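# Move wooden block from bench onto cart floor

## Task

Lift the wooden block from the bench and lay it flat on the cart's floor, at the handle end next to the profiles. The drop flap must stay open, and anything already in place must still be in place at the end. Release the block and back away: both hands empty and clear of the cart, the robot upright and not leaning, and touching nothing when you finish.

## Robot and tools

ROBOT. A Rainbow Robotics RB-Y1: a base on two drive wheels plus two rear casters, a torso (a folding leg with squat, shift and pitch, plus yaw at the spine), a head with pan and tilt, and two 7-joint arms, each ending in a parallel gripper with a wrist camera. The base is 0.58 m wide and extends 0.10 m ahead of the drive axle and 0.57 m behind it. Spinning in place sweeps a 0.58 m radius. The wrist camera cases stick out sideways and can strike things. With the starting arm pose the robot is up to 0.73 m wide.

FRAMES. All positions are in metres. Base frame: origin on the floor between the drive wheels, x forward, y left, z up. The left_hand and right_hand readings are the point between each gripper's pads, in this frame. The fingers point along the hand's -z axis and close along its x axis. chest is a spine point 0.08 m under the shoulders. base_odometry is measured from where the base started the scene and counts wheel rotation only, so slip shows up as travel. Heading is in rad, positive to the left.

move. One action per call, and every part of it starts at once. Allowed combinations: base and/or joints, optionally with min_time_s or contact_limits; or target, optionally with min_time_s; or contact_limits alone. An empty call just reports the state.
- base: one velocity command, not a pose. It moves the robot relative to where it stands now. {x_m_s, turn_rad_s, for_s}. x_m_s is forward speed, 0.005 to 0.4 m/s in either sign, or 0. turn_rad_s is positive to the left, 0.02 to 1.509 rad/s in either sign, or 0. for_s runs 0.1 to 5 s. The base ramps at 0.4 m/s² (0.5 rad/s² when turning) and coasts up to 1 s (3.1 s for a turn) after for_s ends. If |x_m_s| + 0.27·|turn_rad_s| exceeds 0.4, both are scaled down together. The base cannot move sideways, and it does not stop when it hits furniture.
- joints: a dict of absolute targets by joint name, in rad, except grippers, which are in m. Ranges: torso_squat_rad 0–1.2 (larger lowers the chest); torso_shift_rad -0.3–0.6 (+ moves the hips forward); torso_pitch_rad -0.2–1.4 (+ leans forward); torso_yaw_rad -1.5–1.5 (+ left; raise both arms outward 0.2 rad or more first). Combined torso limits: squat+shift ≤ 1.52; squat−shift+pitch ≤ 1.57; shift+0.5·pitch−0.4·squat ≤ 0.7; shift+0.3·pitch−0.5·squat ≤ 0.39. Arm joints: shoulder_pitch ±2.356 (negative swings the arm forward and up); left_shoulder_roll 0–3.141 and right_shoulder_roll -3.141–0 (both lift the arm outward); shoulder_yaw ±2.094; elbow -2.617–0.01 (negative bends); forearm_roll ±3.141; wrist_pitch -1.57–1.919; hand_roll ±2.705. gripper_m is the pad opening, 0–0.1. head_pan_rad ±0.523 (+ left), head_tilt_rad -0.35–1.57 (+ down).
- target: an absolute pose for one hand. Keys: side ("left"/"right"), x, y, z in base-frame metres (-3 to 3), and quat_wxyz as four numbers w,x,y,z, in the same form the hand lines print. It is solved once into arm joint angles, so the hand travels along an arc; split long moves into short steps. The elbow is never straightened past -0.267. The result says reached (within 10 mm and 2°), short (with the error), or refused (with the reason).
- min_time_s: 0.1–8 s, the shortest duration for each arm, head and torso motion.
- contact_limits: per-gripper current cap in mA (left_gripper_m, right_gripper_m), 200–672.5. It starts at 672.5 and stays until changed.
- cameras: head_camera (896x504), left_wrist_camera, right_wrist_camera (644x364 each), or "all". [] returns no images.
- blocking: false returns after about 0.5 s while motion continues. A target cannot be sent while another move is still running.

OTHER TOOLS. wait(seconds 0–10). stop() brakes everything you commanded. zoom_image(camera, region [x0,y0,x1,y1] in pixels, at most 504x504) enlarges part of the latest image. read_manual gives licence text only. finished_scene(scene) ends the scene and cannot be undone.

RESULTS. "move" reads done or the worst status. Statuses: done, moving, off_target (resting away from the goal, possibly still pushing), short, refused, not_followed (the arm-collision check held it back), contact_stop (torso only), time_out, limit_stop_at_<name> (a self-collision guard), torque_fault, limit_stop_at_motor_heat. A refusal or an unrequested stop cancels the rest of that reply's move, wait and finished_scene calls. A stop on one joint halts its whole group (torso, left arm or right arm). Base "done" only means the command was sent for the full time, not that the base actually moved. lidar_m lists 12 distances for 30° sectors: 1st ahead, 4th left, 7th behind, 10th right, measured 0.23 m above the floor; "-" means nothing seen. motor_effort is wheel load in %; a wheel at rest reading above about 30 means the base is pushing something. wheel_motors_off=1 means the wheels are disabled for 2 s after stalling. on_its_own reports actions you did not command. The torque lines, external torque, wrist force and torque (raw, with offsets) and motor temperatures are also shown.

CAUTIONS. To grip, command an opening at least 0.005 m narrower than the object. The gripper then often shows off_target, which is normal. Keep the arms from striking or squeezing each other, cameras and fingers included; about 0.5 rad of outward shoulder roll keeps the hands apart. Contact torque at a joint's load limit (shoulders 65.8, elbow 33.8, wrist joints 23.5 N m) freezes the robot for 10 s. Motors that reach 80 °C brake the arm for 30–60 s; avoid holding stretched poses for long. Heavy loads far forward, or a hard stop while driving forward, can tip the robot. Breaking the torso limits counts as falling. Do not drive into furniture or let the upper body catch on an edge. Avoid dropping the block, releasing it while it moves, slamming it, or pushing hard on anything. A loose object may occasionally be nudged by the scene.

Each tool is called by a JSON object that holds its "op" and its "data", one argument or row to a line.

## Session

{"op": "move", "data": {

}}

Scene clock: 0.00 s.
Joint torques (N m): no reading
External joint torques (N m): no reading
Motor temperatures (°C): left_arm=[31 28 32 36 35 33 38] | right_arm=[34 31 32 30 36 36 34]
Wrist force (N): no reading
Wrist torque (N m): no reading
Wrist force, peak (N): no reading
base_odometry: x=+0.000 y=+0.000 heading=+0.000
lidar_m: 0.65 0.68 1.56 4.82 1.63 1.14 1.08 1.13 1.47 3.50 0.97 0.70
base_status: not commanded
joint_positions: torso_squat_rad=+0.350 torso_shift_rad=+0.000 torso_pitch_rad=+0.000 torso_yaw_rad=+0.000 left_shoulder_pitch_rad=+0.049 left_shoulder_roll_rad=+0.015 left_shoulder_yaw_rad=+0.041 left_elbow_rad=-0.149 left_forearm_roll_rad=+0.010 left_wrist_pitch_rad=-0.019 left_hand_roll_rad=+0.045 left_gripper_m=+0.099 right_shoulder_pitch_rad=-0.033 right_shoulder_roll_rad=-0.038 right_shoulder_yaw_rad=+0.024 right_elbow_rad=-0.125 right_forearm_roll_rad=-0.047 right_wrist_pitch_rad=+0.032 right_hand_roll_rad=-0.022 right_gripper_m=+0.099 head_pan_rad=+0.000 head_tilt_rad=+0.400
joint_status: not commanded
wheel_motors_off: 0
motor_effort: left_wheel=+0 right_wheel=+0
chest: x=-0.2280 y=+0.0001 z=+1.2475 quat_wxyz=(+1.000, +0.000, +0.000, +0.000) (m; base frame)
left_hand: x=-0.1861 y=+0.2354 z=+0.5638 quat_wxyz=(+0.997, +0.009, -0.062, +0.055) (m; base frame)
right_hand: x=-0.1506 y=-0.2464 z=+0.5666 quat_wxyz=(+0.998, -0.015, -0.063, -0.016) (m; base frame)
pictures: head_camera, left_wrist_camera, right_wrist_camera

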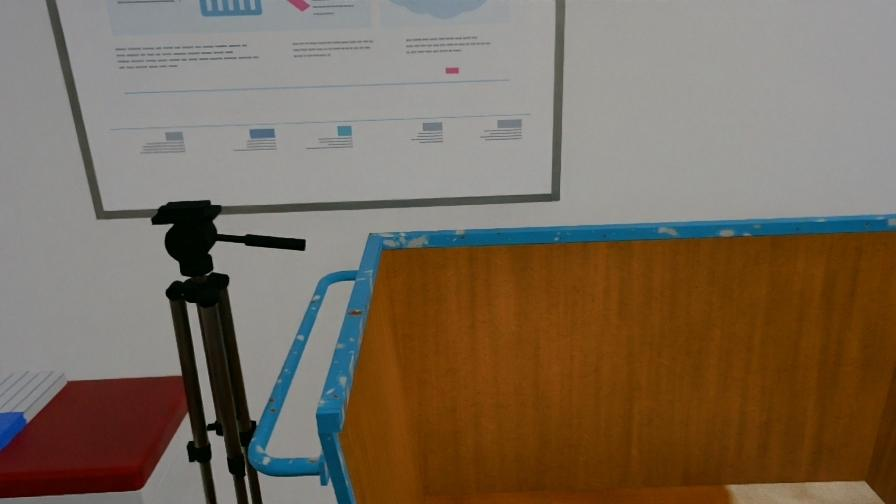

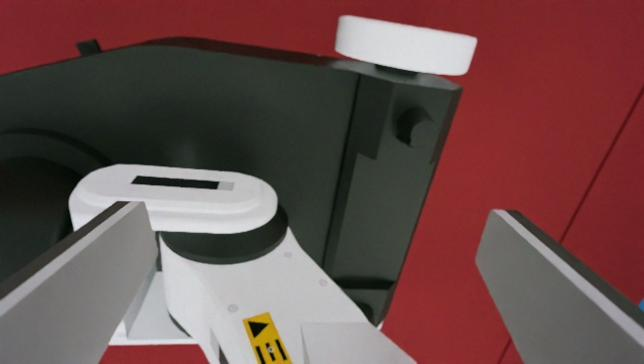

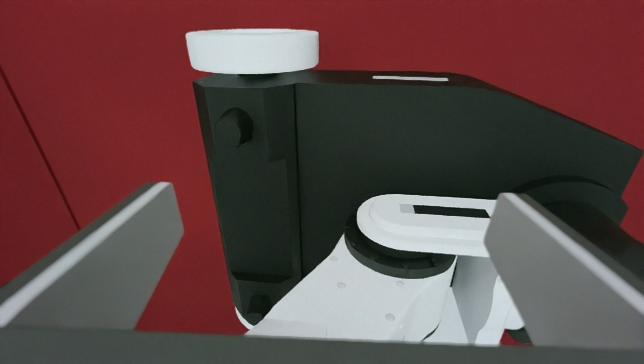

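{"op": "move", "data": {
  "joints": {"head_pan_rad":-0.5,"head_tilt_rad":0.8},
  "cameras": ["head_camera"]
}}

{"op": "move", "data": {
  "joints": {"head_pan_rad":0.0,"head_tilt_rad":0.9},
  "cameras": ["head_camera"]
}}

{"op": "move", "data": {
  "joints": {"head_pan_rad":0.5,"head_tilt_rad":0.7},
  "cameras": ["head_camera"]
}}

Scene clock: 2.70 s.
Joint torques (N m): left_arm=[-0.59 -0.2 0.53 0.09 -0.11 -0.59 -0.01] | right_arm=[-2.38 -0.64 -0.32 0 -0.15 -0.27 -0.05]
External joint torques (N m): left_arm=[0.04 -0.86 0.49 0.07 -0.11 -0.24 0] | right_arm=[-0.12 0.85 -0.28 0.31 -0.19 0.02 -0.05]
Motor temperatures (°C): left_arm=[31 28 32 36 35 33 38] | right_arm=[34 31 32 30 36 36 34]
Wrist force (N): left_arm=[0.0 1.3 -7.4] | right_arm=[-2.0 1.1 -5.3]
Wrist torque (N m): left_arm=[-0.28 0.09 0.11] | right_arm=[-0.13 -0.12 -0.11]
Wrist force, peak (N): left_arm=[-0.2 1.9 -8.4] | right_arm=[-2.1 1.2 -5.4]
move: done
base_odometry: x=+0.000 y=+0.000 heading=+0.000
lidar_m: 0.65 0.69 1.55 4.82 1.63 1.14 1.07 1.12 1.47 3.51 0.98 0.70
base_status: not commanded
joint_positions: torso_squat_rad=+0.350 torso_shift_rad=+0.000 torso_pitch_rad=+0.000 torso_yaw_rad=+0.000 left_shoulder_pitch_rad=+0.049 left_shoulder_roll_rad=+0.015 left_shoulder_yaw_rad=+0.041 left_elbow_rad=-0.149 left_forearm_roll_rad=+0.010 left_wrist_pitch_rad=-0.019 left_hand_roll_rad=+0.045 left_gripper_m=+0.099 right_shoulder_pitch_rad=-0.033 right_shoulder_roll_rad=-0.038 right_shoulder_yaw_rad=+0.024 right_elbow_rad=-0.125 right_forearm_roll_rad=-0.047 right_wrist_pitch_rad=+0.032 right_hand_roll_rad=-0.022 right_gripper_m=+0.099 head_pan_rad=-0.500 head_tilt_rad=+0.800
joint_status: all done
wheel_motors_off: 0
motor_effort: left_wheel=+0(1) right_wheel=+0(2)
chest: x=-0.2280 y=+0.0001 z=+1.2475 quat_wxyz=(+1.000, +0.000, +0.000, +0.000) (m; base frame)
left_hand: x=-0.1861 y=+0.2354 z=+0.5638 quat_wxyz=(+0.997, +0.009, -0.062, +0.055) (m; base frame)
right_hand: x=-0.1506 y=-0.2464 z=+0.5666 quat_wxyz=(+0.998, -0.015, -0.063, -0.016) (m; base frame)
pictures: head_camera
camera_calibration:
head_camera: T_world_to_cam=[[-0.483078, -0.875023, -0.0311609, -0.0552376], [-0.581065, 0.347007, -0.736172, 0.997525], [0.654981, -0.337522, -0.676076, 1.05872], [0, 0, 0, 1]] pos_world=[-0.140499, -0.0371409, 1.4484]

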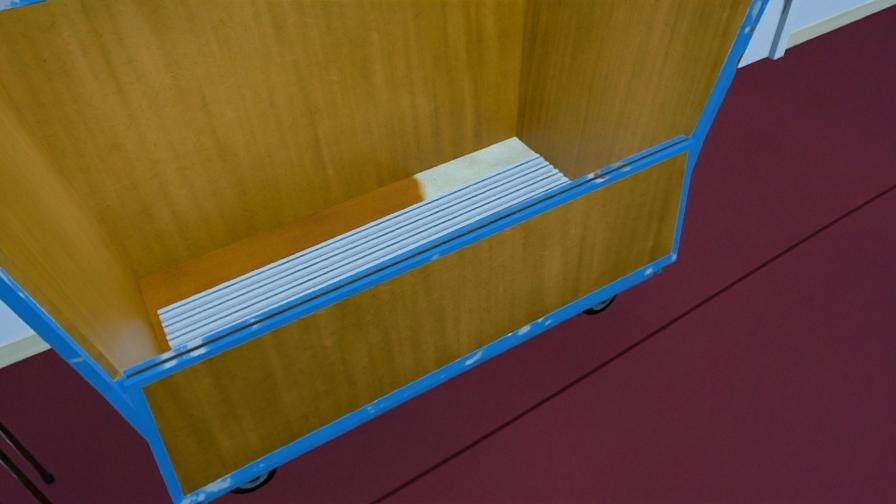

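Scene clock: 3.70 s.
Joint torques (N m): left_arm=[-0.89 -0.06 0.75 0.23 -0.09 -0.63 -0.03] | right_arm=[-2.45 -1 -0.95 0 -0.19 -0.09 -0.05]
External joint torques (N m): left_arm=[-0.26 -0.73 0.71 0.22 -0.09 -0.28 -0.03] | right_arm=[-0.19 0.5 -0.9 0.31 -0.23 0.2 -0.06]
Motor temperatures (°C): left_arm=[31 28 32 36 35 33 38] | right_arm=[34 31 32 30 36 36 34]
Wrist force (N): left_arm=[0.0 1.7 -8.5] | right_arm=[-1.6 0.7 -5.2]
Wrist torque (N m): left_arm=[-0.34 0.14 0.13] | right_arm=[-0.06 -0.05 -0.06]
Wrist force, peak (N): left_arm=[0.0 1.7 -8.5] | right_arm=[-1.6 1.5 -5.6]
move: done
base_odometry: x=+0.000 y=+0.000 heading=+0.000
lidar_m: 0.65 0.67 1.55 4.83 1.62 1.11 1.07 1.12 1.49 3.49 0.99 0.70
base_status: not commanded
joint_positions: torso_squat_rad=+0.350 torso_shift_rad=+0.000 torso_pitch_rad=+0.000 torso_yaw_rad=+0.000 left_shoulder_pitch_rad=+0.049 left_shoulder_roll_rad=+0.015 left_shoulder_yaw_rad=+0.041 left_elbow_rad=-0.149 left_forearm_roll_rad=+0.010 left_wrist_pitch_rad=-0.019 left_hand_roll_rad=+0.045 left_gripper_m=+0.099 right_shoulder_pitch_rad=-0.033 right_shoulder_roll_rad=-0.038 right_shoulder_yaw_rad=+0.024 right_elbow_rad=-0.125 right_forearm_roll_rad=-0.047 right_wrist_pitch_rad=+0.032 right_hand_roll_rad=-0.022 right_gripper_m=+0.099 head_pan_rad=+0.000 head_tilt_rad=+0.900
joint_status: all done
wheel_motors_off: 0
motor_effort: left_wheel=+0(1) right_wheel=+0(2)
chest: x=-0.2280 y=+0.0001 z=+1.2475 quat_wxyz=(+1.000, +0.000, +0.000, +0.000) (m; base frame)
left_hand: x=-0.1861 y=+0.2354 z=+0.5638 quat_wxyz=(+0.997, +0.009, -0.062, +0.055) (m; base frame)
right_hand: x=-0.1506 y=-0.2464 z=+0.5666 quat_wxyz=(+0.998, -0.015, -0.063, -0.016) (m; base frame)
pictures: head_camera
camera_calibration:
head_camera: T_world_to_cam=[[-0.00752545, -0.999504, -0.0305734, 0.0419166], [-0.746479, 0.0259588, -0.664902, 0.860292], [0.665366, 0.0178187, -0.746305, 1.16253], [0, 0, 0, 1]] pos_world=[-0.131004, -0.00115113, 1.44089]

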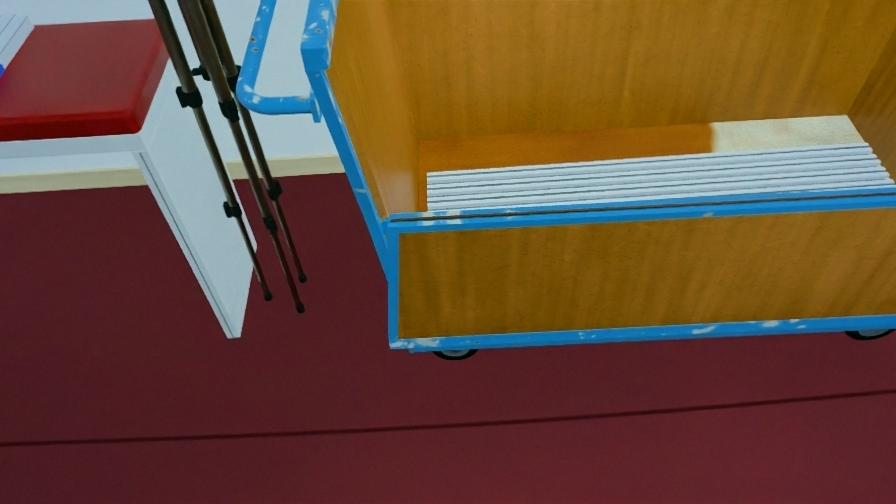

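Scene clock: 4.70 s.
Joint torques (N m): left_arm=[-1.11 -0.08 0.71 0.15 0.01 -0.58 -0.02] | right_arm=[-2.16 -0.94 -0.56 0.18 -0.04 -0.26 0.02]
External joint torques (N m): left_arm=[-0.48 -0.74 0.67 0.14 0.01 -0.23 -0.01] | right_arm=[0.09 0.55 -0.51 0.49 -0.07 0.04 0.01]
Motor temperatures (°C): left_arm=[31 28 32 36 35 33 38] | right_arm=[34 31 32 30 36 36 34]
Wrist force (N): left_arm=[-0.1 1.5 -7.7] | right_arm=[-1.7 1.2 -4.6]
Wrist torque (N m): left_arm=[-0.33 0.12 0.08] | right_arm=[-0.08 -0.06 -0.08]
Wrist force, peak (N): left_arm=[0.3 1.8 -8.5] | right_arm=[-2.0 1.0 -5.6]
move: done
base_odometry: x=+0.000 y=+0.000 heading=+0.000
lidar_m: 0.65 0.69 1.57 4.82 1.62 1.13 1.08 1.12 1.47 3.51 0.99 0.69
base_status: not commanded
joint_positions: torso_squat_rad=+0.350 torso_shift_rad=+0.000 torso_pitch_rad=+0.000 torso_yaw_rad=+0.000 left_shoulder_pitch_rad=+0.049 left_shoulder_roll_rad=+0.015 left_shoulder_yaw_rad=+0.041 left_elbow_rad=-0.149 left_forearm_roll_rad=+0.010 left_wrist_pitch_rad=-0.019 left_hand_roll_rad=+0.045 left_gripper_m=+0.099 right_shoulder_pitch_rad=-0.033 right_shoulder_roll_rad=-0.038 right_shoulder_yaw_rad=+0.024 right_elbow_rad=-0.125 right_forearm_roll_rad=-0.047 right_wrist_pitch_rad=+0.032 right_hand_roll_rad=-0.022 right_gripper_m=+0.099 head_pan_rad=+0.500 head_tilt_rad=+0.700
joint_status: all done
wheel_motors_off: 0
motor_effort: left_wheel=+1(1) right_wheel=+1(2)
chest: x=-0.2280 y=+0.0001 z=+1.2475 quat_wxyz=(+1.000, +0.000, +0.000, +0.000) (m; base frame)
left_hand: x=-0.1861 y=+0.2354 z=+0.5638 quat_wxyz=(+0.997, +0.009, -0.062, +0.055) (m; base frame)
right_hand: x=-0.1506 y=-0.2464 z=+0.5666 quat_wxyz=(+0.998, -0.015, -0.063, -0.016) (m; base frame)
pictures: head_camera
camera_calibration:
head_camera: T_world_to_cam=[[0.478026, -0.877781, -0.0314978, 0.143225], [-0.53863, -0.264626, -0.799906, 1.09862], [0.693807, 0.399341, -0.599298, 0.955485], [0, 0, 0, 1]] pos_world=[-0.139639, 0.034878, 1.45592]

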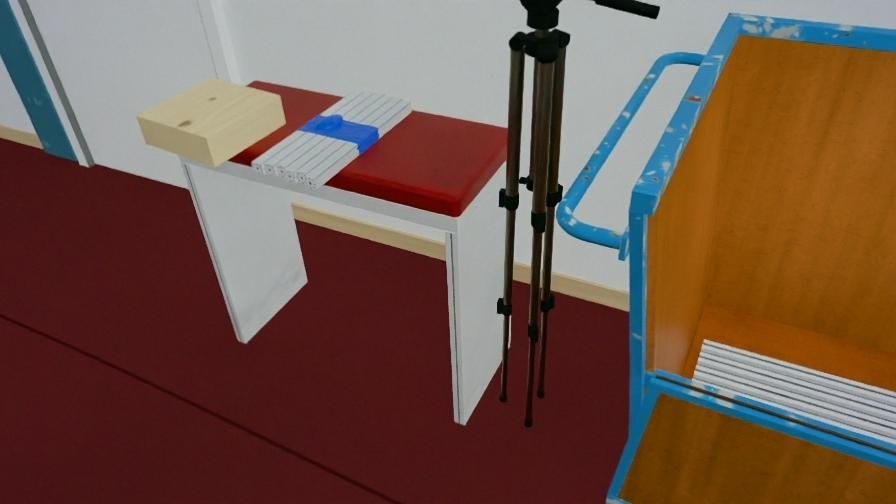

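{"op": "move", "data": {
  "base": {"x_m_s":0.3,"for_s":1.1},
  "joints": {"head_pan_rad":-0.1,"head_tilt_rad":0.75},
  "cameras": ["head_camera"]
}}

{"op": "move", "data": {
  "joints": {"head_pan_rad":-0.1,"head_tilt_rad":0.95,"torso_pitch_rad":0.3},
  "cameras": ["head_camera"]
}}

Scene clock: 26.67 s.
Joint torques (N m): left_arm=[-0.57 0 1 0.18 -0.07 -0.68 -0.04] | right_arm=[-1.95 -0.96 -0.54 0.31 -0.13 -0.17 -0.02]
External joint torques (N m): left_arm=[0.05 -0.67 0.96 0.16 -0.08 -0.32 -0.03] | right_arm=[0.3 0.54 -0.49 0.62 -0.17 0.12 -0.03]
Motor temperatures (°C): left_arm=[31 28 32 36 35 33 38] | right_arm=[34 31 32 30 36 36 34]
Wrist force (N): left_arm=[0.1 1.7 -6.8] | right_arm=[-1.7 1.2 -5.4]
Wrist torque (N m): left_arm=[-0.35 0.12 0.07] | right_arm=[-0.09 -0.04 -0.09]
Wrist force, peak (N): left_arm=[0.0 1.5 -8.4] | right_arm=[-2.0 1.1 -5.5]
move: done
base_odometry: x=+0.330 y=+0.000 heading=+0.000
lidar_m: 0.32 0.33 0.79 3.74 2.11 1.49 1.41 1.45 1.91 4.57 0.49 0.34
base_status: done (sent for 1.1 of 1.1 s)
joint_positions: torso_squat_rad=+0.350 torso_shift_rad=+0.000 torso_pitch_rad=+0.000 torso_yaw_rad=+0.000 left_shoulder_pitch_rad=+0.049 left_shoulder_roll_rad=+0.015 left_shoulder_yaw_rad=+0.041 left_elbow_rad=-0.149 left_forearm_roll_rad=+0.010 left_wrist_pitch_rad=-0.019 left_hand_roll_rad=+0.045 left_gripper_m=+0.099 right_shoulder_pitch_rad=-0.033 right_shoulder_roll_rad=-0.038 right_shoulder_yaw_rad=+0.024 right_elbow_rad=-0.125 right_forearm_roll_rad=-0.047 right_wrist_pitch_rad=+0.032 right_hand_roll_rad=-0.022 right_gripper_m=+0.099 head_pan_rad=-0.100 head_tilt_rad=+0.750
joint_status: all done
wheel_motors_off: 0
motor_effort: left_wheel=+0(55) right_wheel=+0(26)
chest: x=-0.2279 y=+0.0001 z=+1.2475 quat_wxyz=(+1.000, +0.000, +0.000, +0.000) (m; base frame)
left_hand: x=-0.1860 y=+0.2354 z=+0.5638 quat_wxyz=(+0.997, +0.009, -0.062, +0.055) (m; base frame)
right_hand: x=-0.1505 y=-0.2464 z=+0.5666 quat_wxyz=(+0.998, -0.015, -0.062, -0.016) (m; base frame)
pictures: head_camera
camera_calibration:
head_camera: T_world_to_cam=[[-0.102639, -0.994226, -0.0313027, 0.0233756], [-0.633047, 0.0895618, -0.768915, 1.03432], [0.767278, -0.0591048, -0.638585, 1.02755], [0, 0, 0, 1]] pos_world=[-0.13125, -0.00866117, 1.45221]

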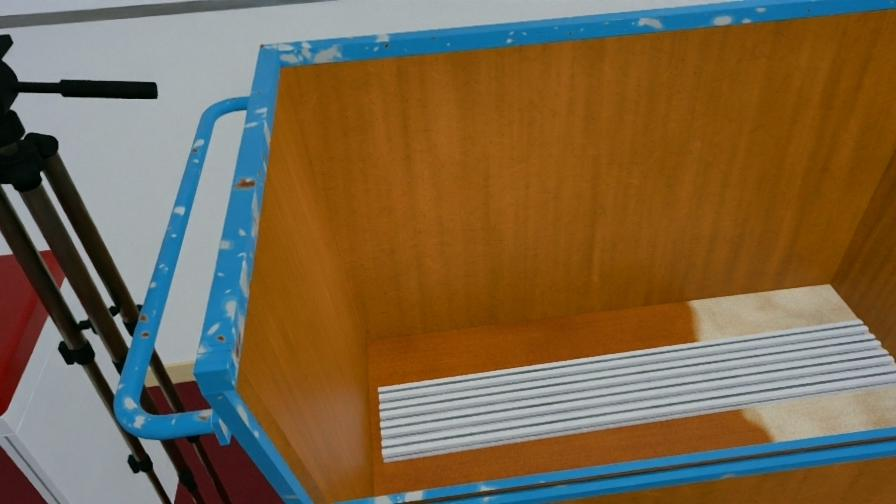

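Scene clock: 28.47 s.
Joint torques (N m): left_arm=[6.38 -0.45 0.82 3.39 -0.08 0 0.07] | right_arm=[6.4 -1.13 -0.49 3.32 -0.15 0.37 -0.18]
External joint torques (N m): left_arm=[-1.16 -1.21 0.7 0.18 -0.08 -0.24 0.06] | right_arm=[0.58 0.21 -0.33 0.61 -0.12 0.09 -0.17]
Motor temperatures (°C): left_arm=[31 28 32 36 35 33 38] | right_arm=[34 31 32 30 36 36 34]
Wrist force (N): left_arm=[1.2 1.0 -7.8] | right_arm=[0.2 0.6 -4.8]
Wrist torque (N m): left_arm=[-0.27 0.19 0.07] | right_arm=[-0.02 0.07 -0.08]
Wrist force, peak (N): left_arm=[2.1 0.9 -8.1] | right_arm=[-2.1 1.5 -5.3]
move: done
base_odometry: x=+0.330 y=+0.000 heading=+0.000
lidar_m: 0.31 0.34 0.79 3.75 2.13 1.49 1.41 1.46 1.91 4.58 0.49 0.34
base_status: not commanded
joint_positions: torso_squat_rad=+0.350 torso_shift_rad=+0.000 torso_pitch_rad=+0.300 torso_yaw_rad=+0.000 left_shoulder_pitch_rad=+0.049 left_shoulder_roll_rad=+0.015 left_shoulder_yaw_rad=+0.041 left_elbow_rad=-0.149 left_forearm_roll_rad=+0.010 left_wrist_pitch_rad=-0.019 left_hand_roll_rad=+0.045 left_gripper_m=+0.099 right_shoulder_pitch_rad=-0.033 right_shoulder_roll_rad=-0.038 right_shoulder_yaw_rad=+0.024 right_elbow_rad=-0.125 right_forearm_roll_rad=-0.047 right_wrist_pitch_rad=+0.032 right_hand_roll_rad=-0.022 right_gripper_m=+0.099 head_pan_rad=-0.100 head_tilt_rad=+0.950
joint_status: all done
wheel_motors_off: 0
motor_effort: left_wheel=+0(2) right_wheel=+0(2)
chest: x=-0.1365 y=+0.0001 z=+1.2337 quat_wxyz=(+0.989, +0.000, +0.149, +0.000) (m; base frame)
left_hand: x=-0.2986 y=+0.2354 z=+0.5682 quat_wxyz=(+0.995, +0.017, +0.088, +0.053) (m; base frame)
right_hand: x=-0.2637 y=-0.2464 z=+0.5603 quat_wxyz=(+0.996, -0.018, +0.087, -0.014) (m; base frame)
pictures: head_camera
camera_calibration:
head_camera: T_world_to_cam=[[-0.112846, -0.993607, 0.00335279, -0.0119736], [-0.923019, 0.103579, -0.370551, 0.525081], [0.367835, -0.0449098, -0.928806, 1.28322], [0, 0, 0, 1]] pos_world=[0.0112961, -0.00865507, 1.38647]

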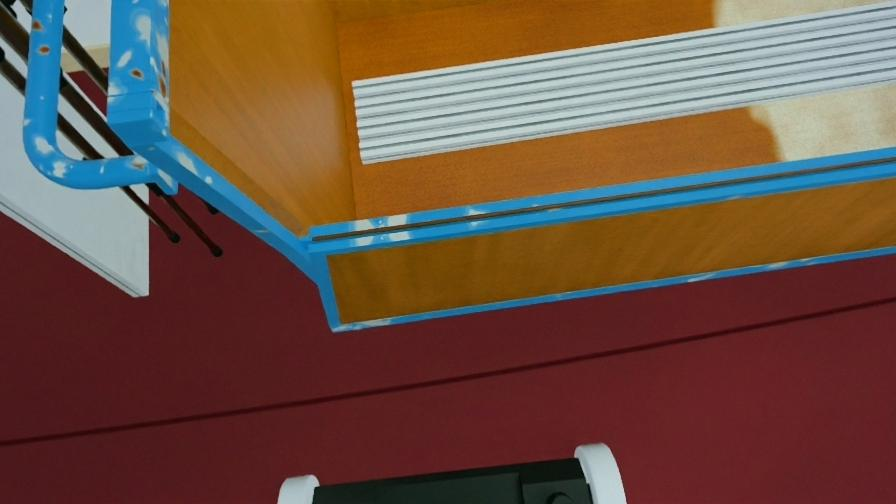

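{"op": "move", "data": {
  "base": {"x_m_s":-0.3,"for_s":1.1},
  "joints": {"torso_squat_rad":0.9,"torso_pitch_rad":0.4,"head_pan_rad":0,"head_tilt_rad":0.5,"right_shoulder_roll_rad":-0.3,"left_shoulder_roll_rad":0.3},
  "cameras": []
}}

{"op": "move", "data": {
  "base": {"turn_rad_s":0.9,"for_s":1.645},
  "cameras": []
}}

{"op": "move", "data": {
  "base": {"x_m_s":0.4,"for_s":3.84},
  "cameras": []
}}

{"op": "move", "data": {
  "base": {"turn_rad_s":-0.9,"for_s":1.645},
  "cameras": ["head_camera"]
}}

Scene clock: 50.13 s.
Joint torques (N m): left_arm=[9.23 6.26 1.27 4.42 0.03 0.14 -0.07] | right_arm=[9.39 -6.92 -1.07 4.67 -0.19 0.51 -0.03]
External joint torques (N m): left_arm=[-1.57 -1.86 0.61 0.29 -0.01 -0.3 -0.09] | right_arm=[0.54 1.13 -0.49 0.93 -0.13 0.05 -0.01]
Motor temperatures (°C): left_arm=[31 28 32 36 35 33 38] | right_arm=[34 31 32 30 36 36 34]
Wrist force (N): left_arm=[2.5 -0.6 -7.2] | right_arm=[1.4 2.5 -4.0]
Wrist torque (N m): left_arm=[-0.16 0.30 0.09] | right_arm=[-0.16 0.17 -0.07]
Wrist force, peak (N): left_arm=[2.4 1.0 -8.2] | right_arm=[0.4 3.1 -5.4]
move: done
base_odometry: x=+0.000 y=+0.000 heading=+0.002
lidar_m: 0.64 0.68 1.57 4.86 1.63 1.14 1.08 1.13 1.47 3.53 0.99 0.69
base_status: done (sent for 1.1 of 1.1 s)
joint_positions: torso_squat_rad=+0.900 torso_shift_rad=+0.000 torso_pitch_rad=+0.400 torso_yaw_rad=+0.000 left_shoulder_pitch_rad=+0.049 left_shoulder_roll_rad=+0.300 left_shoulder_yaw_rad=+0.041 left_elbow_rad=-0.149 left_forearm_roll_rad=+0.010 left_wrist_pitch_rad=-0.019 left_hand_roll_rad=+0.045 left_gripper_m=+0.099 right_shoulder_pitch_rad=-0.033 right_shoulder_roll_rad=-0.300 right_shoulder_yaw_rad=+0.024 right_elbow_rad=-0.125 right_forearm_roll_rad=-0.047 right_wrist_pitch_rad=+0.032 right_hand_roll_rad=-0.022 right_gripper_m=+0.099 head_pan_rad=+0.000 head_tilt_rad=+0.500
joint_status: all done
wheel_motors_off: 0
motor_effort: left_wheel=+18(36) right_wheel=-22(25)
chest: x=-0.1075 y=+0.0001 z=+1.0006 quat_wxyz=(+0.980, +0.000, +0.199, +0.000) (m; base frame)
left_hand: x=-0.3234 y=+0.4491 z=+0.3875 quat_wxyz=(+0.979, +0.155, +0.131, +0.009) (m; base frame)
right_hand: x=-0.2872 y=-0.4434 z=+0.3734 quat_wxyz=(+0.980, -0.145, +0.132, +0.017) (m; base frame)
pictures: none
No camera images: "cameras" was empty.

Scene clock: 53.73 s.
Joint torques (N m): left_arm=[9.02 6.25 1.46 4.27 -0.1 0.27 0.03] | right_arm=[9.72 -7.45 -1.22 4.72 -0.16 0.63 0.02]
External joint torques (N m): left_arm=[-1.78 -1.87 0.8 0.14 -0.14 -0.16 0.01] | right_arm=[0.86 0.6 -0.64 0.99 -0.1 0.17 0.03]
Motor temperatures (°C): left_arm=[31 28 32 36 35 33 38] | right_arm=[34 31 32 30 36 36 34]
Wrist force (N): left_arm=[2.7 0.1 -7.2] | right_arm=[1.2 2.0 -4.6]
Wrist torque (N m): left_arm=[-0.30 0.32 0.08] | right_arm=[-0.10 0.15 -0.10]
Wrist force, peak (N): left_arm=[3.0 -0.9 -8.0] | right_arm=[1.1 2.5 -5.2]
move: done
base_odometry: x=+0.000 y=+0.000 heading=+1.335
lidar_m: 2.88 2.27 1.27 1.07 1.06 1.24 2.10 3.28 0.79 0.66 0.65 1.02
base_status: done (sent for 1.63 of 1.63 s)
joint_positions: torso_squat_rad=+0.900 torso_shift_rad=+0.000 torso_pitch_rad=+0.400 torso_yaw_rad=+0.000 left_shoulder_pitch_rad=+0.049 left_shoulder_roll_rad=+0.300 left_shoulder_yaw_rad=+0.041 left_elbow_rad=-0.149 left_forearm_roll_rad=+0.010 left_wrist_pitch_rad=-0.019 left_hand_roll_rad=+0.045 left_gripper_m=+0.099 right_shoulder_pitch_rad=-0.033 right_shoulder_roll_rad=-0.300 right_shoulder_yaw_rad=+0.024 right_elbow_rad=-0.125 right_forearm_roll_rad=-0.047 right_wrist_pitch_rad=+0.032 right_hand_roll_rad=-0.022 right_gripper_m=+0.099 head_pan_rad=+0.000 head_tilt_rad=+0.500
joint_status: not commanded
wheel_motors_off: 0
motor_effort: left_wheel=+6(40) right_wheel=+16(49)
chest: x=-0.1075 y=+0.0001 z=+1.0006 quat_wxyz=(+0.980, +0.000, +0.199, +0.000) (m; base frame)
left_hand: x=-0.3234 y=+0.4490 z=+0.3876 quat_wxyz=(+0.979, +0.155, +0.131, +0.009) (m; base frame)
right_hand: x=-0.2872 y=-0.4433 z=+0.3734 quat_wxyz=(+0.980, -0.145, +0.132, +0.017) (m; base frame)
pictures: none
No camera images: "cameras" was empty.

Scene clock: 58.93 s.
Joint torques (N m): left_arm=[9.26 6.68 1.54 4.36 -0.07 0.14 -0.01] | right_arm=[9.53 -7.59 -1.3 4.49 -0.19 0.51 -0.07]
External joint torques (N m): left_arm=[-1.54 -1.44 0.88 0.23 -0.11 -0.29 -0.03] | right_arm=[0.67 0.46 -0.72 0.75 -0.14 0.05 -0.06]
Motor temperatures (°C): left_arm=[31 28 32 36 35 33 38] | right_arm=[34 31 32 30 36 36 34]
Wrist force (N): left_arm=[2.7 -0.1 -7.6] | right_arm=[0.3 2.9 -4.3]
Wrist torque (N m): left_arm=[-0.22 0.26 0.08] | right_arm=[-0.20 0.02 -0.10]
Wrist force, peak (N): left_arm=[3.1 -0.9 -7.8] | right_arm=[1.4 2.8 -5.2]
move: done
base_odometry: x=+0.357 y=+1.491 heading=+1.337
lidar_m: 2.06 3.14 1.78 1.48 1.51 1.72 2.94 1.00 1.02 0.48 1.05 1.19
base_status: done (sent for 3.83 of 3.83 s)
joint_positions: torso_squat_rad=+0.900 torso_shift_rad=+0.000 torso_pitch_rad=+0.400 torso_yaw_rad=+0.000 left_shoulder_pitch_rad=+0.049 left_shoulder_roll_rad=+0.300 left_shoulder_yaw_rad=+0.041 left_elbow_rad=-0.149 left_forearm_roll_rad=+0.010 left_wrist_pitch_rad=-0.019 left_hand_roll_rad=+0.045 left_gripper_m=+0.099 right_shoulder_pitch_rad=-0.033 right_shoulder_roll_rad=-0.300 right_shoulder_yaw_rad=+0.024 right_elbow_rad=-0.125 right_forearm_roll_rad=-0.047 right_wrist_pitch_rad=+0.032 right_hand_roll_rad=-0.022 right_gripper_m=+0.099 head_pan_rad=+0.000 head_tilt_rad=+0.500
joint_status: not commanded
wheel_motors_off: 0
motor_effort: left_wheel=+21(41) right_wheel=-20(49)
chest: x=-0.1075 y=+0.0000 z=+1.0006 quat_wxyz=(+0.980, +0.000, +0.199, +0.000) (m; base frame)
left_hand: x=-0.3234 y=+0.4490 z=+0.3875 quat_wxyz=(+0.979, +0.155, +0.131, +0.009) (m; base frame)
right_hand: x=-0.2872 y=-0.4433 z=+0.3734 quat_wxyz=(+0.980, -0.145, +0.132, +0.017) (m; base frame)
pictures: none
No camera images: "cameras" was empty.

Scene clock: 62.53 s.
Joint torques (N m): left_arm=[9.38 6.54 1.56 4.44 0.04 0.16 0.05] | right_arm=[9.08 -7.07 -1.3 4.37 -0.15 0.43 -0.12]
External joint torques (N m): left_arm=[-1.43 -1.58 0.9 0.31 0 -0.27 0.03] | right_arm=[0.22 0.98 -0.72 0.63 -0.09 -0.03 -0.11]
Motor temperatures (°C): left_arm=[31 28 32 36 35 33 38] | right_arm=[34 31 32 30 36 36 34]
Wrist force (N): left_arm=[2.4 -0.9 -7.7] | right_arm=[1.3 2.3 -4.3]
Wrist torque (N m): left_arm=[-0.11 0.29 0.08] | right_arm=[-0.15 0.14 -0.06]
Wrist force, peak (N): left_arm=[2.7 0.1 -8.1] | right_arm=[1.0 2.8 -5.1]
move: done
base_odometry: x=+0.357 y=+1.491 heading=+0.004
lidar_m: 0.48 1.05 1.41 3.50 2.27 1.59 1.50 1.56 2.07 1.35 1.00 0.46
base_status: done (sent for 1.63 of 1.63 s)
joint_positions: torso_squat_rad=+0.900 torso_shift_rad=+0.000 torso_pitch_rad=+0.400 torso_yaw_rad=+0.000 left_shoulder_pitch_rad=+0.049 left_shoulder_roll_rad=+0.300 left_shoulder_yaw_rad=+0.041 left_elbow_rad=-0.149 left_forearm_roll_rad=+0.010 left_wrist_pitch_rad=-0.019 left_hand_roll_rad=+0.045 left_gripper_m=+0.099 right_shoulder_pitch_rad=-0.033 right_shoulder_roll_rad=-0.300 right_shoulder_yaw_rad=+0.024 right_elbow_rad=-0.125 right_forearm_roll_rad=-0.047 right_wrist_pitch_rad=+0.032 right_hand_roll_rad=-0.022 right_gripper_m=+0.099 head_pan_rad=+0.000 head_tilt_rad=+0.500
joint_status: not commanded
wheel_motors_off: 0
motor_effort: left_wheel=+21(47) right_wheel=+0(48)
chest: x=-0.1075 y=+0.0001 z=+1.0006 quat_wxyz=(+0.980, +0.000, +0.199, +0.000) (m; base frame)
left_hand: x=-0.3235 y=+0.4491 z=+0.3876 quat_wxyz=(+0.979, +0.155, +0.131, +0.009) (m; base frame)
right_hand: x=-0.2872 y=-0.4433 z=+0.3734 quat_wxyz=(+0.980, -0.145, +0.132, +0.017) (m; base frame)
pictures: head_camera
camera_calibration:
head_camera: T_world_to_cam=[[-0.00760343, -0.999502, -0.0306411, 0.0350908], [-0.74653, 0.0260606, -0.664841, 0.826812], [0.665308, 0.0178194, -0.746356, 0.829256], [0, 0, 0, 1]] pos_world=[0.0657963, -0.00125083, 1.16969]

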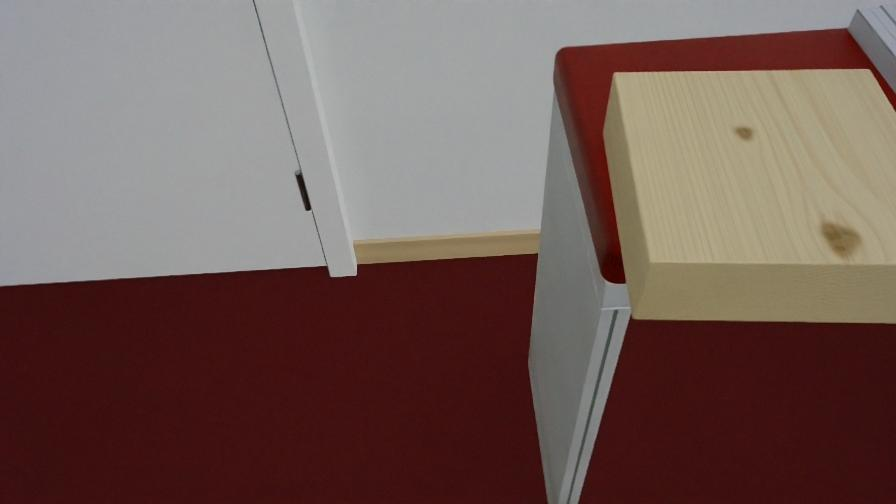

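{"op": "move", "data": {
  "target": {"side":"right","x":0.28,"y":-0.27,"z":0.729,"quat_wxyz":[0.7071,0,-0.7071,0]}
}}

Scene clock: 67.37 s.
Joint torques (N m): left_arm=[9.4 6.43 1.2 4.27 -0.03 0.19 -0.05] | right_arm=[0.51 -1.28 -3.83 -9.89 -0.14 -1.99 0.09]
External joint torques (N m): left_arm=[-1.41 -1.69 0.54 0.14 -0.07 -0.25 -0.07] | right_arm=[1.56 1.68 -1.78 -0.53 -0.36 -0.09 0.04]
Motor temperatures (°C): left_arm=[31 28 32 36 35 33 38] | right_arm=[34 31 32 30 36 36 34]
Wrist force (N): left_arm=[2.8 -0.2 -7.2] | right_arm=[-7.0 0.9 1.2]
Wrist torque (N m): left_arm=[-0.20 0.32 0.08] | right_arm=[-0.17 -0.39 -0.12]
Wrist force, peak (N): left_arm=[3.3 -0.4 -8.0] | right_arm=[-7.4 0.9 1.1]
move: done
base_odometry: x=+0.357 y=+1.491 heading=+0.004
lidar_m: 0.48 1.05 1.41 3.51 2.25 1.57 1.49 1.55 2.05 1.34 1.00 0.46
base_status: not commanded
joint_positions: torso_squat_rad=+0.900 torso_shift_rad=+0.000 torso_pitch_rad=+0.400 torso_yaw_rad=+0.000 left_shoulder_pitch_rad=+0.049 left_shoulder_roll_rad=+0.300 left_shoulder_yaw_rad=+0.041 left_elbow_rad=-0.149 left_forearm_roll_rad=+0.010 left_wrist_pitch_rad=-0.019 left_hand_roll_rad=+0.045 left_gripper_m=+0.099 right_shoulder_pitch_rad=+0.141 right_shoulder_roll_rad=-0.156 right_shoulder_yaw_rad=-0.001 right_elbow_rad=-1.845 right_forearm_roll_rad=-0.135 right_wrist_pitch_rad=-0.263 right_hand_roll_rad=-0.027 right_gripper_m=+0.099 head_pan_rad=+0.000 head_tilt_rad=+0.500
joint_status: all done
wheel_motors_off: 0
motor_effort: left_wheel=+21(22) right_wheel=+3(5)
chest: x=-0.1075 y=+0.0001 z=+1.0006 quat_wxyz=(+0.980, +0.000, +0.199, +0.000) (m; base frame)
left_hand: x=-0.3235 y=+0.4490 z=+0.3876 quat_wxyz=(+0.979, +0.155, +0.131, +0.009) (m; base frame)
right_hand: x=+0.2801 y=-0.2698 z=+0.7291 quat_wxyz=(+0.707, +0.000, -0.707, +0.000) (m; base frame)
right_hand_status: reached (checked arc, planned for 2.1 s): 0 mm and 0.1 deg off.
pictures: head_camera, left_wrist_camera, right_wrist_camera
camera_calibration:
head_camera: T_world_to_cam=[[-0.00760343, -0.999502, -0.0306411, 0.03509], [-0.74653, 0.0260606, -0.664841, 0.826738], [0.665308, 0.0178194, -0.746356, 0.829323], [0, 0, 0, 1]] pos_world=[0.0656963, -0.00125083, 1.16969]
left_wrist_camera: T_world_to_cam=[[0.963605, 0.0856777, -0.253227, 0.370827], [0.125024, -0.981706, 0.143601, 0.454689], [-0.236291, -0.170035, -0.956689, 0.443232], [0, 0, 0, 1]] pos_world=[-0.309446, 0.489964, 0.452644]
right_wrist_camera: T_world_to_cam=[[0.0271974, -0.0289444, -0.999211, 0.711939], [-0.507301, 0.860897, -0.038746, 0.429707], [0.86134, 0.507955, 0.00873067, -0.0383694], [0, 0, 0, 1]] pos_world=[0.231677, -0.329837, 0.728362]

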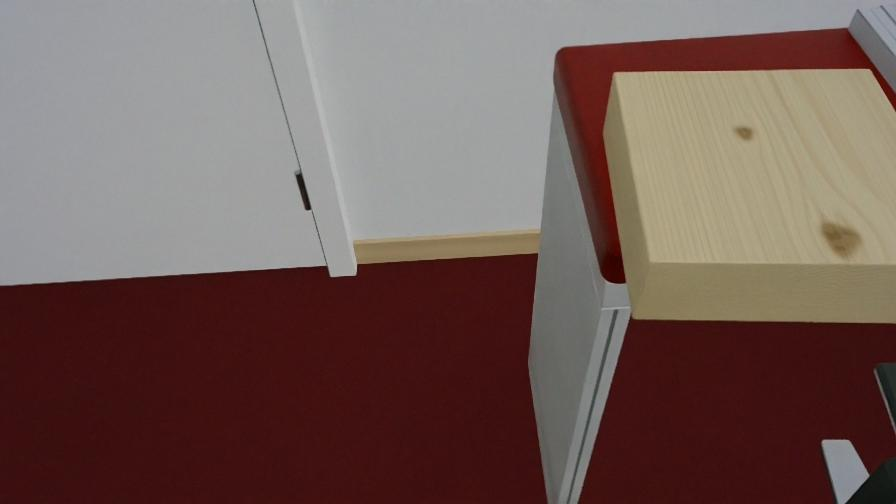

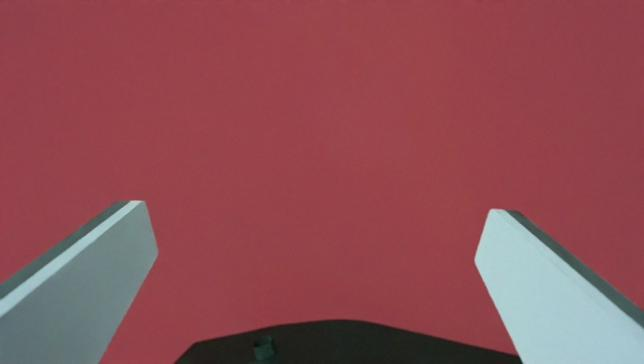

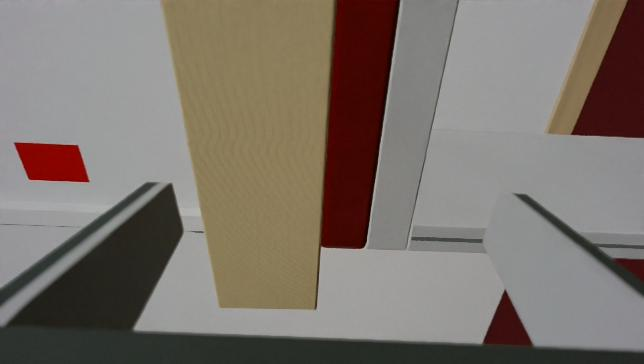

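{"op": "move", "data": {
  "target": {"side":"right","x":0.30,"y":-0.25,"z":0.765,"quat_wxyz":[0.7071,0,-0.7071,0]},
  "cameras": []
}}

{"op": "move", "data": {
  "target": {"side":"right","x":0.388,"y":-0.25,"z":0.765,"quat_wxyz":[0.7071,0,-0.7071,0]}
}}

Scene clock: 73.20 s.
Joint torques (N m): left_arm=[9.31 6.41 1.65 4.26 -0.08 0.17 0] | right_arm=[-2.27 -0.54 -2.64 -10.72 0.21 -2.1 0.09]
External joint torques (N m): left_arm=[-1.5 -1.7 0.99 0.13 -0.11 -0.26 -0.02] | right_arm=[-0.22 1.42 -1.27 -0.82 -0.03 -0.21 0.04]
Motor temperatures (°C): left_arm=[31 28 32 36 35 33 38] | right_arm=[34 31 32 31 36 36 34]
Wrist force (N): left_arm=[2.1 -0.7 -7.0] | right_arm=[-7.3 0.7 1.1]
Wrist torque (N m): left_arm=[-0.21 0.22 0.08] | right_arm=[-0.17 -0.44 -0.13]
Wrist force, peak (N): left_arm=[2.9 -1.1 -7.9] | right_arm=[-8.2 0.8 1.4]
move: done
base_odometry: x=+0.357 y=+1.491 heading=+0.004
lidar_m: 0.47 1.04 1.42 3.49 2.26 1.58 1.49 1.55 2.06 1.35 0.97 0.46
base_status: not commanded
joint_positions: torso_squat_rad=+0.900 torso_shift_rad=+0.000 torso_pitch_rad=+0.400 torso_yaw_rad=+0.000 left_shoulder_pitch_rad=+0.049 left_shoulder_roll_rad=+0.300 left_shoulder_yaw_rad=+0.041 left_elbow_rad=-0.149 left_forearm_roll_rad=+0.010 left_wrist_pitch_rad=-0.019 left_hand_roll_rad=+0.045 left_gripper_m=+0.099 right_shoulder_pitch_rad=+0.111 right_shoulder_roll_rad=-0.097 right_shoulder_yaw_rad=-0.002 right_elbow_rad=-1.984 right_forearm_roll_rad=-0.116 right_wrist_pitch_rad=-0.093 right_hand_roll_rad=+0.013 right_gripper_m=+0.099 head_pan_rad=+0.000 head_tilt_rad=+0.500
joint_status: all done
wheel_motors_off: 0
motor_effort: left_wheel=+20(21) right_wheel=+2(4)
chest: x=-0.1075 y=+0.0001 z=+1.0006 quat_wxyz=(+0.980, +0.000, +0.199, +0.000) (m; base frame)
left_hand: x=-0.3235 y=+0.4490 z=+0.3876 quat_wxyz=(+0.979, +0.155, +0.131, +0.009) (m; base frame)
right_hand: x=+0.2999 y=-0.2499 z=+0.7650 quat_wxyz=(+0.707, +0.000, -0.707, +0.000) (m; base frame)
right_hand_status: reached (checked arc, planned for 0.4 s): 0 mm and 0.0 deg off.
pictures: none
No camera images: "cameras" was empty.

Scene clock: 74.20 s.
Joint torques (N m): left_arm=[9.61 6.59 1.33 4.38 -0.12 0.22 -0.01] | right_arm=[-7.54 -2.78 -2.73 -10.73 0.18 -2.07 0.2]
External joint torques (N m): left_arm=[-1.2 -1.53 0.67 0.25 -0.16 -0.21 -0.03] | right_arm=[-0.22 0.1 -1.5 -0.69 -0.06 -0.17 0.15]
Motor temperatures (°C): left_arm=[31 28 32 36 35 33 38] | right_arm=[34 31 32 31 36 36 34]
Wrist force (N): left_arm=[2.4 -0.4 -7.5] | right_arm=[-7.2 0.3 1.0]
Wrist torque (N m): left_arm=[-0.20 0.26 0.08] | right_arm=[-0.12 -0.40 -0.13]
Wrist force, peak (N): left_arm=[2.6 -0.5 -7.7] | right_arm=[-8.0 0.8 1.6]
move: done
base_odometry: x=+0.357 y=+1.491 heading=+0.004
lidar_m: 0.48 1.04 1.41 3.50 2.26 1.56 1.50 1.56 2.06 1.35 0.99 0.47
base_status: not commanded
joint_positions: torso_squat_rad=+0.900 torso_shift_rad=+0.000 torso_pitch_rad=+0.400 torso_yaw_rad=+0.000 left_shoulder_pitch_rad=+0.049 left_shoulder_roll_rad=+0.300 left_shoulder_yaw_rad=+0.041 left_elbow_rad=-0.149 left_forearm_roll_rad=+0.010 left_wrist_pitch_rad=-0.019 left_hand_roll_rad=+0.045 left_gripper_m=+0.099 right_shoulder_pitch_rad=-0.213 right_shoulder_roll_rad=-0.103 right_shoulder_yaw_rad=-0.090 right_elbow_rad=-1.751 right_forearm_roll_rad=-0.117 right_wrist_pitch_rad=-0.011 right_hand_roll_rad=+0.020 right_gripper_m=+0.099 head_pan_rad=+0.000 head_tilt_rad=+0.500
joint_status: all done
wheel_motors_off: 0
motor_effort: left_wheel=+20(21) right_wheel=+0(4)
chest: x=-0.1075 y=+0.0001 z=+1.0006 quat_wxyz=(+0.980, +0.000, +0.199, +0.000) (m; base frame)
left_hand: x=-0.3234 y=+0.4490 z=+0.3875 quat_wxyz=(+0.979, +0.155, +0.131, +0.009) (m; base frame)
right_hand: x=+0.3879 y=-0.2498 z=+0.7651 quat_wxyz=(+0.707, +0.000, -0.707, +0.000) (m; base frame)
right_hand_status: reached (checked arc, planned for 0.7 s): 0 mm and 0.0 deg off.
pictures: head_camera, left_wrist_camera, right_wrist_camera
camera_calibration:
head_camera: T_world_to_cam=[[-0.00752782, -0.999504, -0.0305758, 0.0350084], [-0.74653, 0.0259608, -0.664845, 0.826743], [0.665309, 0.0178209, -0.746355, 0.829321], [0, 0, 0, 1]] pos_world=[0.0656964, -0.00125113, 1.16969]
left_wrist_camera: T_world_to_cam=[[0.963631, 0.0856704, -0.253131, 0.37077], [0.125004, -0.981706, 0.14362, 0.454688], [-0.236196, -0.170039, -0.956712, 0.443177], [0, 0, 0, 1]] pos_world=[-0.309446, 0.489964, 0.452544]
right_wrist_camera: T_world_to_cam=[[0.0258245, -0.0288196, -0.999251, 0.74609], [-0.506744, 0.861262, -0.037936, 0.467824], [0.86171, 0.507344, 0.00763756, -0.141083], [0, 0, 0, 1]] pos_world=[0.339372, -0.30984, 0.764356]

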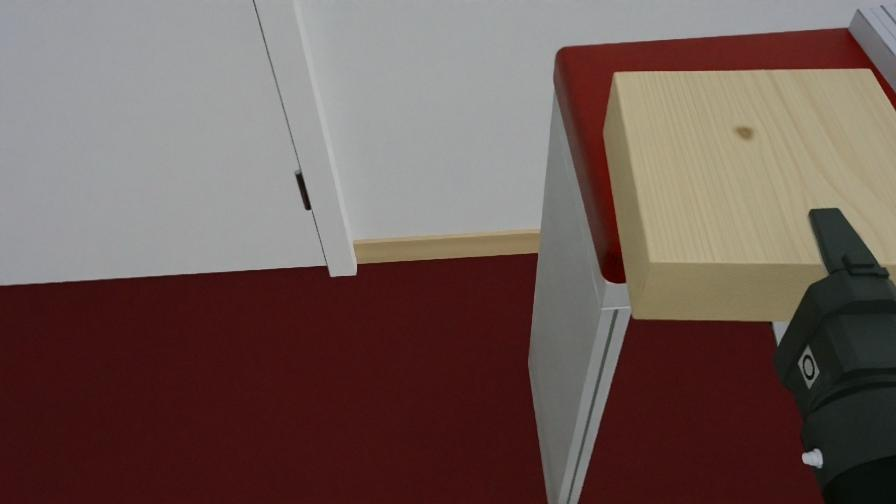

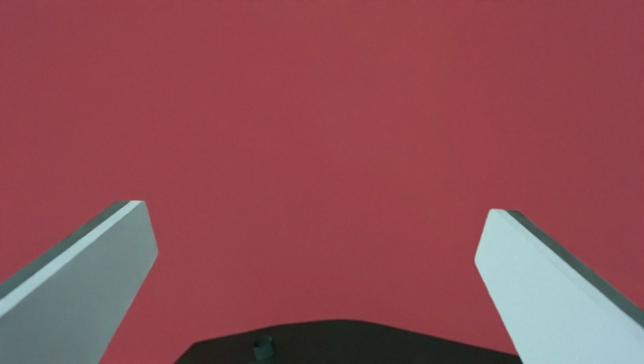

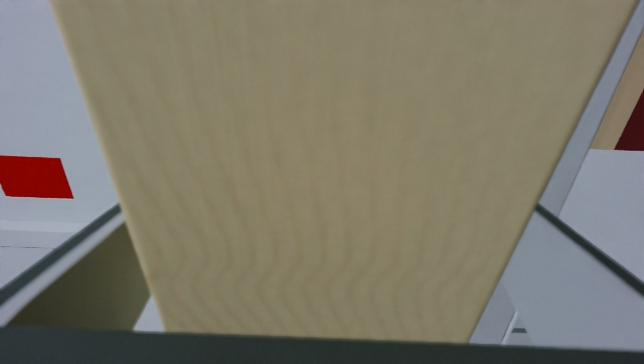

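{"op": "move", "data": {
  "joints": {"right_gripper_m":0.05},
  "cameras": ["head_camera"]
}}

{"op": "move", "data": {
  "target": {"side":"right","x":0.388,"y":-0.25,"z":0.785,"quat_wxyz":[0.7071,0,-0.7071,0]},
  "min_time_s": 0.8
}}

Scene clock: 77.13 s.
Joint torques (N m): left_arm=[9.5 6.52 1.47 4.26 -0.11 0.24 -0.05] | right_arm=[-6.94 -2.51 -2.83 -7.9 0.17 -0.03 0.09]
External joint torques (N m): left_arm=[-1.3 -1.59 0.81 0.13 -0.15 -0.19 -0.07] | right_arm=[0.38 0.38 -1.6 2.14 -0.07 1.87 0.04]
Motor temperatures (°C): left_arm=[31 28 32 36 35 33 38] | right_arm=[34 31 32 31 36 36 34]
Wrist force (N): left_arm=[2.5 -0.4 -6.8] | right_arm=[-0.7 0.3 6.2]
Wrist torque (N m): left_arm=[-0.22 0.32 0.06] | right_arm=[-0.10 -0.84 -0.30]
Wrist force, peak (N): left_arm=[3.0 -0.7 -8.4] | right_arm=[-7.8 1.0 1.4]
move: off_target
base_odometry: x=+0.357 y=+1.491 heading=+0.004
lidar_m: 0.47 1.05 1.42 3.50 2.26 1.59 1.50 1.55 2.05 1.34 0.99 0.46
base_status: not commanded
joint_positions: torso_squat_rad=+0.900 torso_shift_rad=+0.000 torso_pitch_rad=+0.400 torso_yaw_rad=+0.000 left_shoulder_pitch_rad=+0.049 left_shoulder_roll_rad=+0.300 left_shoulder_yaw_rad=+0.041 left_elbow_rad=-0.149 left_forearm_roll_rad=+0.010 left_wrist_pitch_rad=-0.019 left_hand_roll_rad=+0.045 left_gripper_m=+0.099 right_shoulder_pitch_rad=-0.213 right_shoulder_roll_rad=-0.103 right_shoulder_yaw_rad=-0.090 right_elbow_rad=-1.752 right_forearm_roll_rad=-0.117 right_wrist_pitch_rad=-0.011 right_hand_roll_rad=+0.020 right_gripper_m=+0.075 head_pan_rad=+0.000 head_tilt_rad=+0.500
joint_status: right_gripper_m off_target (ended at +0.075, target +0.050)
wheel_motors_off: 0
motor_effort: left_wheel=+20(21) right_wheel=+2(2)
chest: x=-0.1075 y=+0.0001 z=+1.0006 quat_wxyz=(+0.980, +0.000, +0.199, +0.000) (m; base frame)
left_hand: x=-0.3234 y=+0.4490 z=+0.3875 quat_wxyz=(+0.979, +0.155, +0.131, +0.009) (m; base frame)
right_hand: x=+0.3879 y=-0.2498 z=+0.7657 quat_wxyz=(+0.707, +0.000, -0.707, +0.000) (m; base frame)
pictures: head_camera
camera_calibration:
head_camera: T_world_to_cam=[[-0.00752345, -0.999504, -0.0305773, 0.0350091], [-0.746436, 0.0259611, -0.664951, 0.826785], [0.665415, 0.0178213, -0.746261, 0.829271], [0, 0, 0, 1]] pos_world=[0.0655964, -0.00125113, 1.16969]

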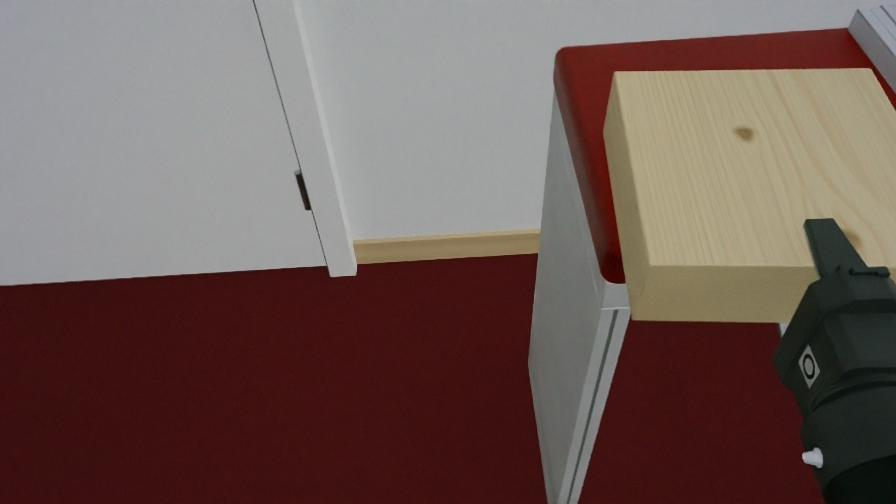

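Scene clock: 78.27 s.
Joint torques (N m): left_arm=[9.4 6.49 1.47 4.26 0 0.37 -0.01] | right_arm=[-13.83 -1.99 -4.58 -21.97 0.08 -7.49 -0.01]
External joint torques (N m): left_arm=[-1.42 -1.63 0.81 0.13 -0.03 -0.07 -0.03] | right_arm=[-6.59 0.87 -3.34 -11.86 -0.16 -5.59 -0.06]
Motor temperatures (°C): left_arm=[31 28 32 36 35 33 38] | right_arm=[34 31 32 31 36 36 34]
Wrist force (N): left_arm=[2.9 -0.9 -7.1] | right_arm=[-22.9 1.6 0.4]
Wrist torque (N m): left_arm=[-0.13 0.33 0.06] | right_arm=[-0.01 1.14 -0.07]
Wrist force, peak (N): left_arm=[2.8 -1.1 -7.5] | right_arm=[-24.4 2.6 0.4]
move: done
base_odometry: x=+0.357 y=+1.491 heading=+0.004
lidar_m: 0.48 1.04 1.41 3.49 2.26 1.57 1.49 1.55 2.05 1.35 0.98 0.47
base_status: not commanded
joint_positions: torso_squat_rad=+0.900 torso_shift_rad=+0.000 torso_pitch_rad=+0.401 torso_yaw_rad=+0.000 left_shoulder_pitch_rad=+0.049 left_shoulder_roll_rad=+0.300 left_shoulder_yaw_rad=+0.041 left_elbow_rad=-0.149 left_forearm_roll_rad=+0.010 left_wrist_pitch_rad=-0.019 left_hand_roll_rad=+0.045 left_gripper_m=+0.099 right_shoulder_pitch_rad=-0.205 right_shoulder_roll_rad=-0.102 right_shoulder_yaw_rad=-0.096 right_elbow_rad=-1.826 right_forearm_roll_rad=-0.118 right_wrist_pitch_rad=+0.057 right_hand_roll_rad=+0.019 right_gripper_m=+0.074 head_pan_rad=+0.000 head_tilt_rad=+0.500
joint_status: all done
wheel_motors_off: 0
motor_effort: left_wheel=+20(21) right_wheel=+0(3)
chest: x=-0.1073 y=+0.0000 z=+1.0006 quat_wxyz=(+0.980, +0.000, +0.199, +0.000) (m; base frame)
left_hand: x=-0.3235 y=+0.4491 z=+0.3876 quat_wxyz=(+0.979, +0.155, +0.131, +0.009) (m; base frame)
right_hand: x=+0.3874 y=-0.2501 z=+0.7819 quat_wxyz=(+0.708, +0.000, -0.706, +0.000) (m; base frame)
right_hand_status: reached (checked arc, planned for 0.8 s): 3 mm and 0.1 deg off.
pictures: head_camera, left_wrist_camera, right_wrist_camera
camera_calibration:
head_camera: T_world_to_cam=[[-0.00755435, -0.9995, -0.0307148, 0.0351721], [-0.746813, 0.0260654, -0.664523, 0.826543], [0.664991, 0.0179182, -0.746636, 0.829399], [0, 0, 0, 1]] pos_world=[0.0659963, -0.00125106, 1.1696]
left_wrist_camera: T_world_to_cam=[[0.963509, 0.0856219, -0.253614, 0.371], [0.125005, -0.981728, 0.14347, 0.454753], [-0.236696, -0.169938, -0.956607, 0.443022], [0, 0, 0, 1]] pos_world=[-0.309447, 0.489964, 0.452645]
right_wrist_camera: T_world_to_cam=[[0.0243874, -0.0292995, -0.999273, 0.763329], [-0.507112, 0.861059, -0.0376231, 0.468336], [0.861535, 0.507661, 0.0061409, -0.139384], [0, 0, 0, 1]] pos_world=[0.338968, -0.31014, 0.78125]

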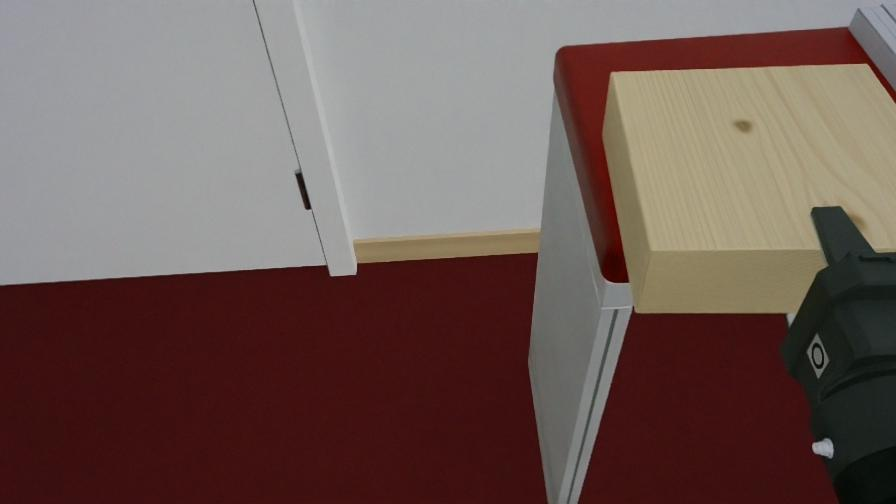

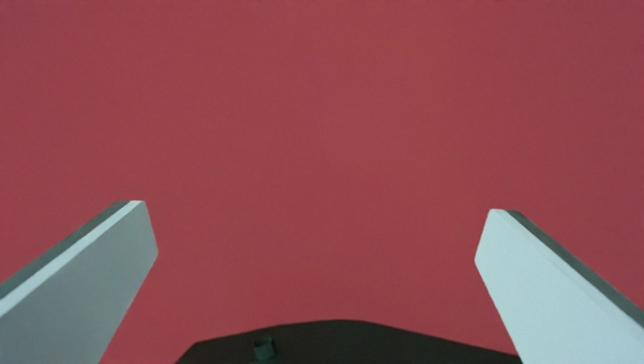

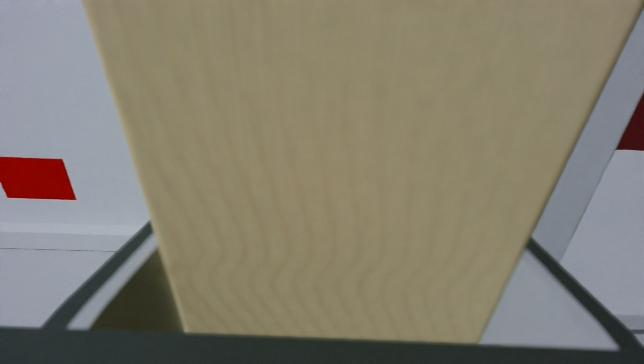

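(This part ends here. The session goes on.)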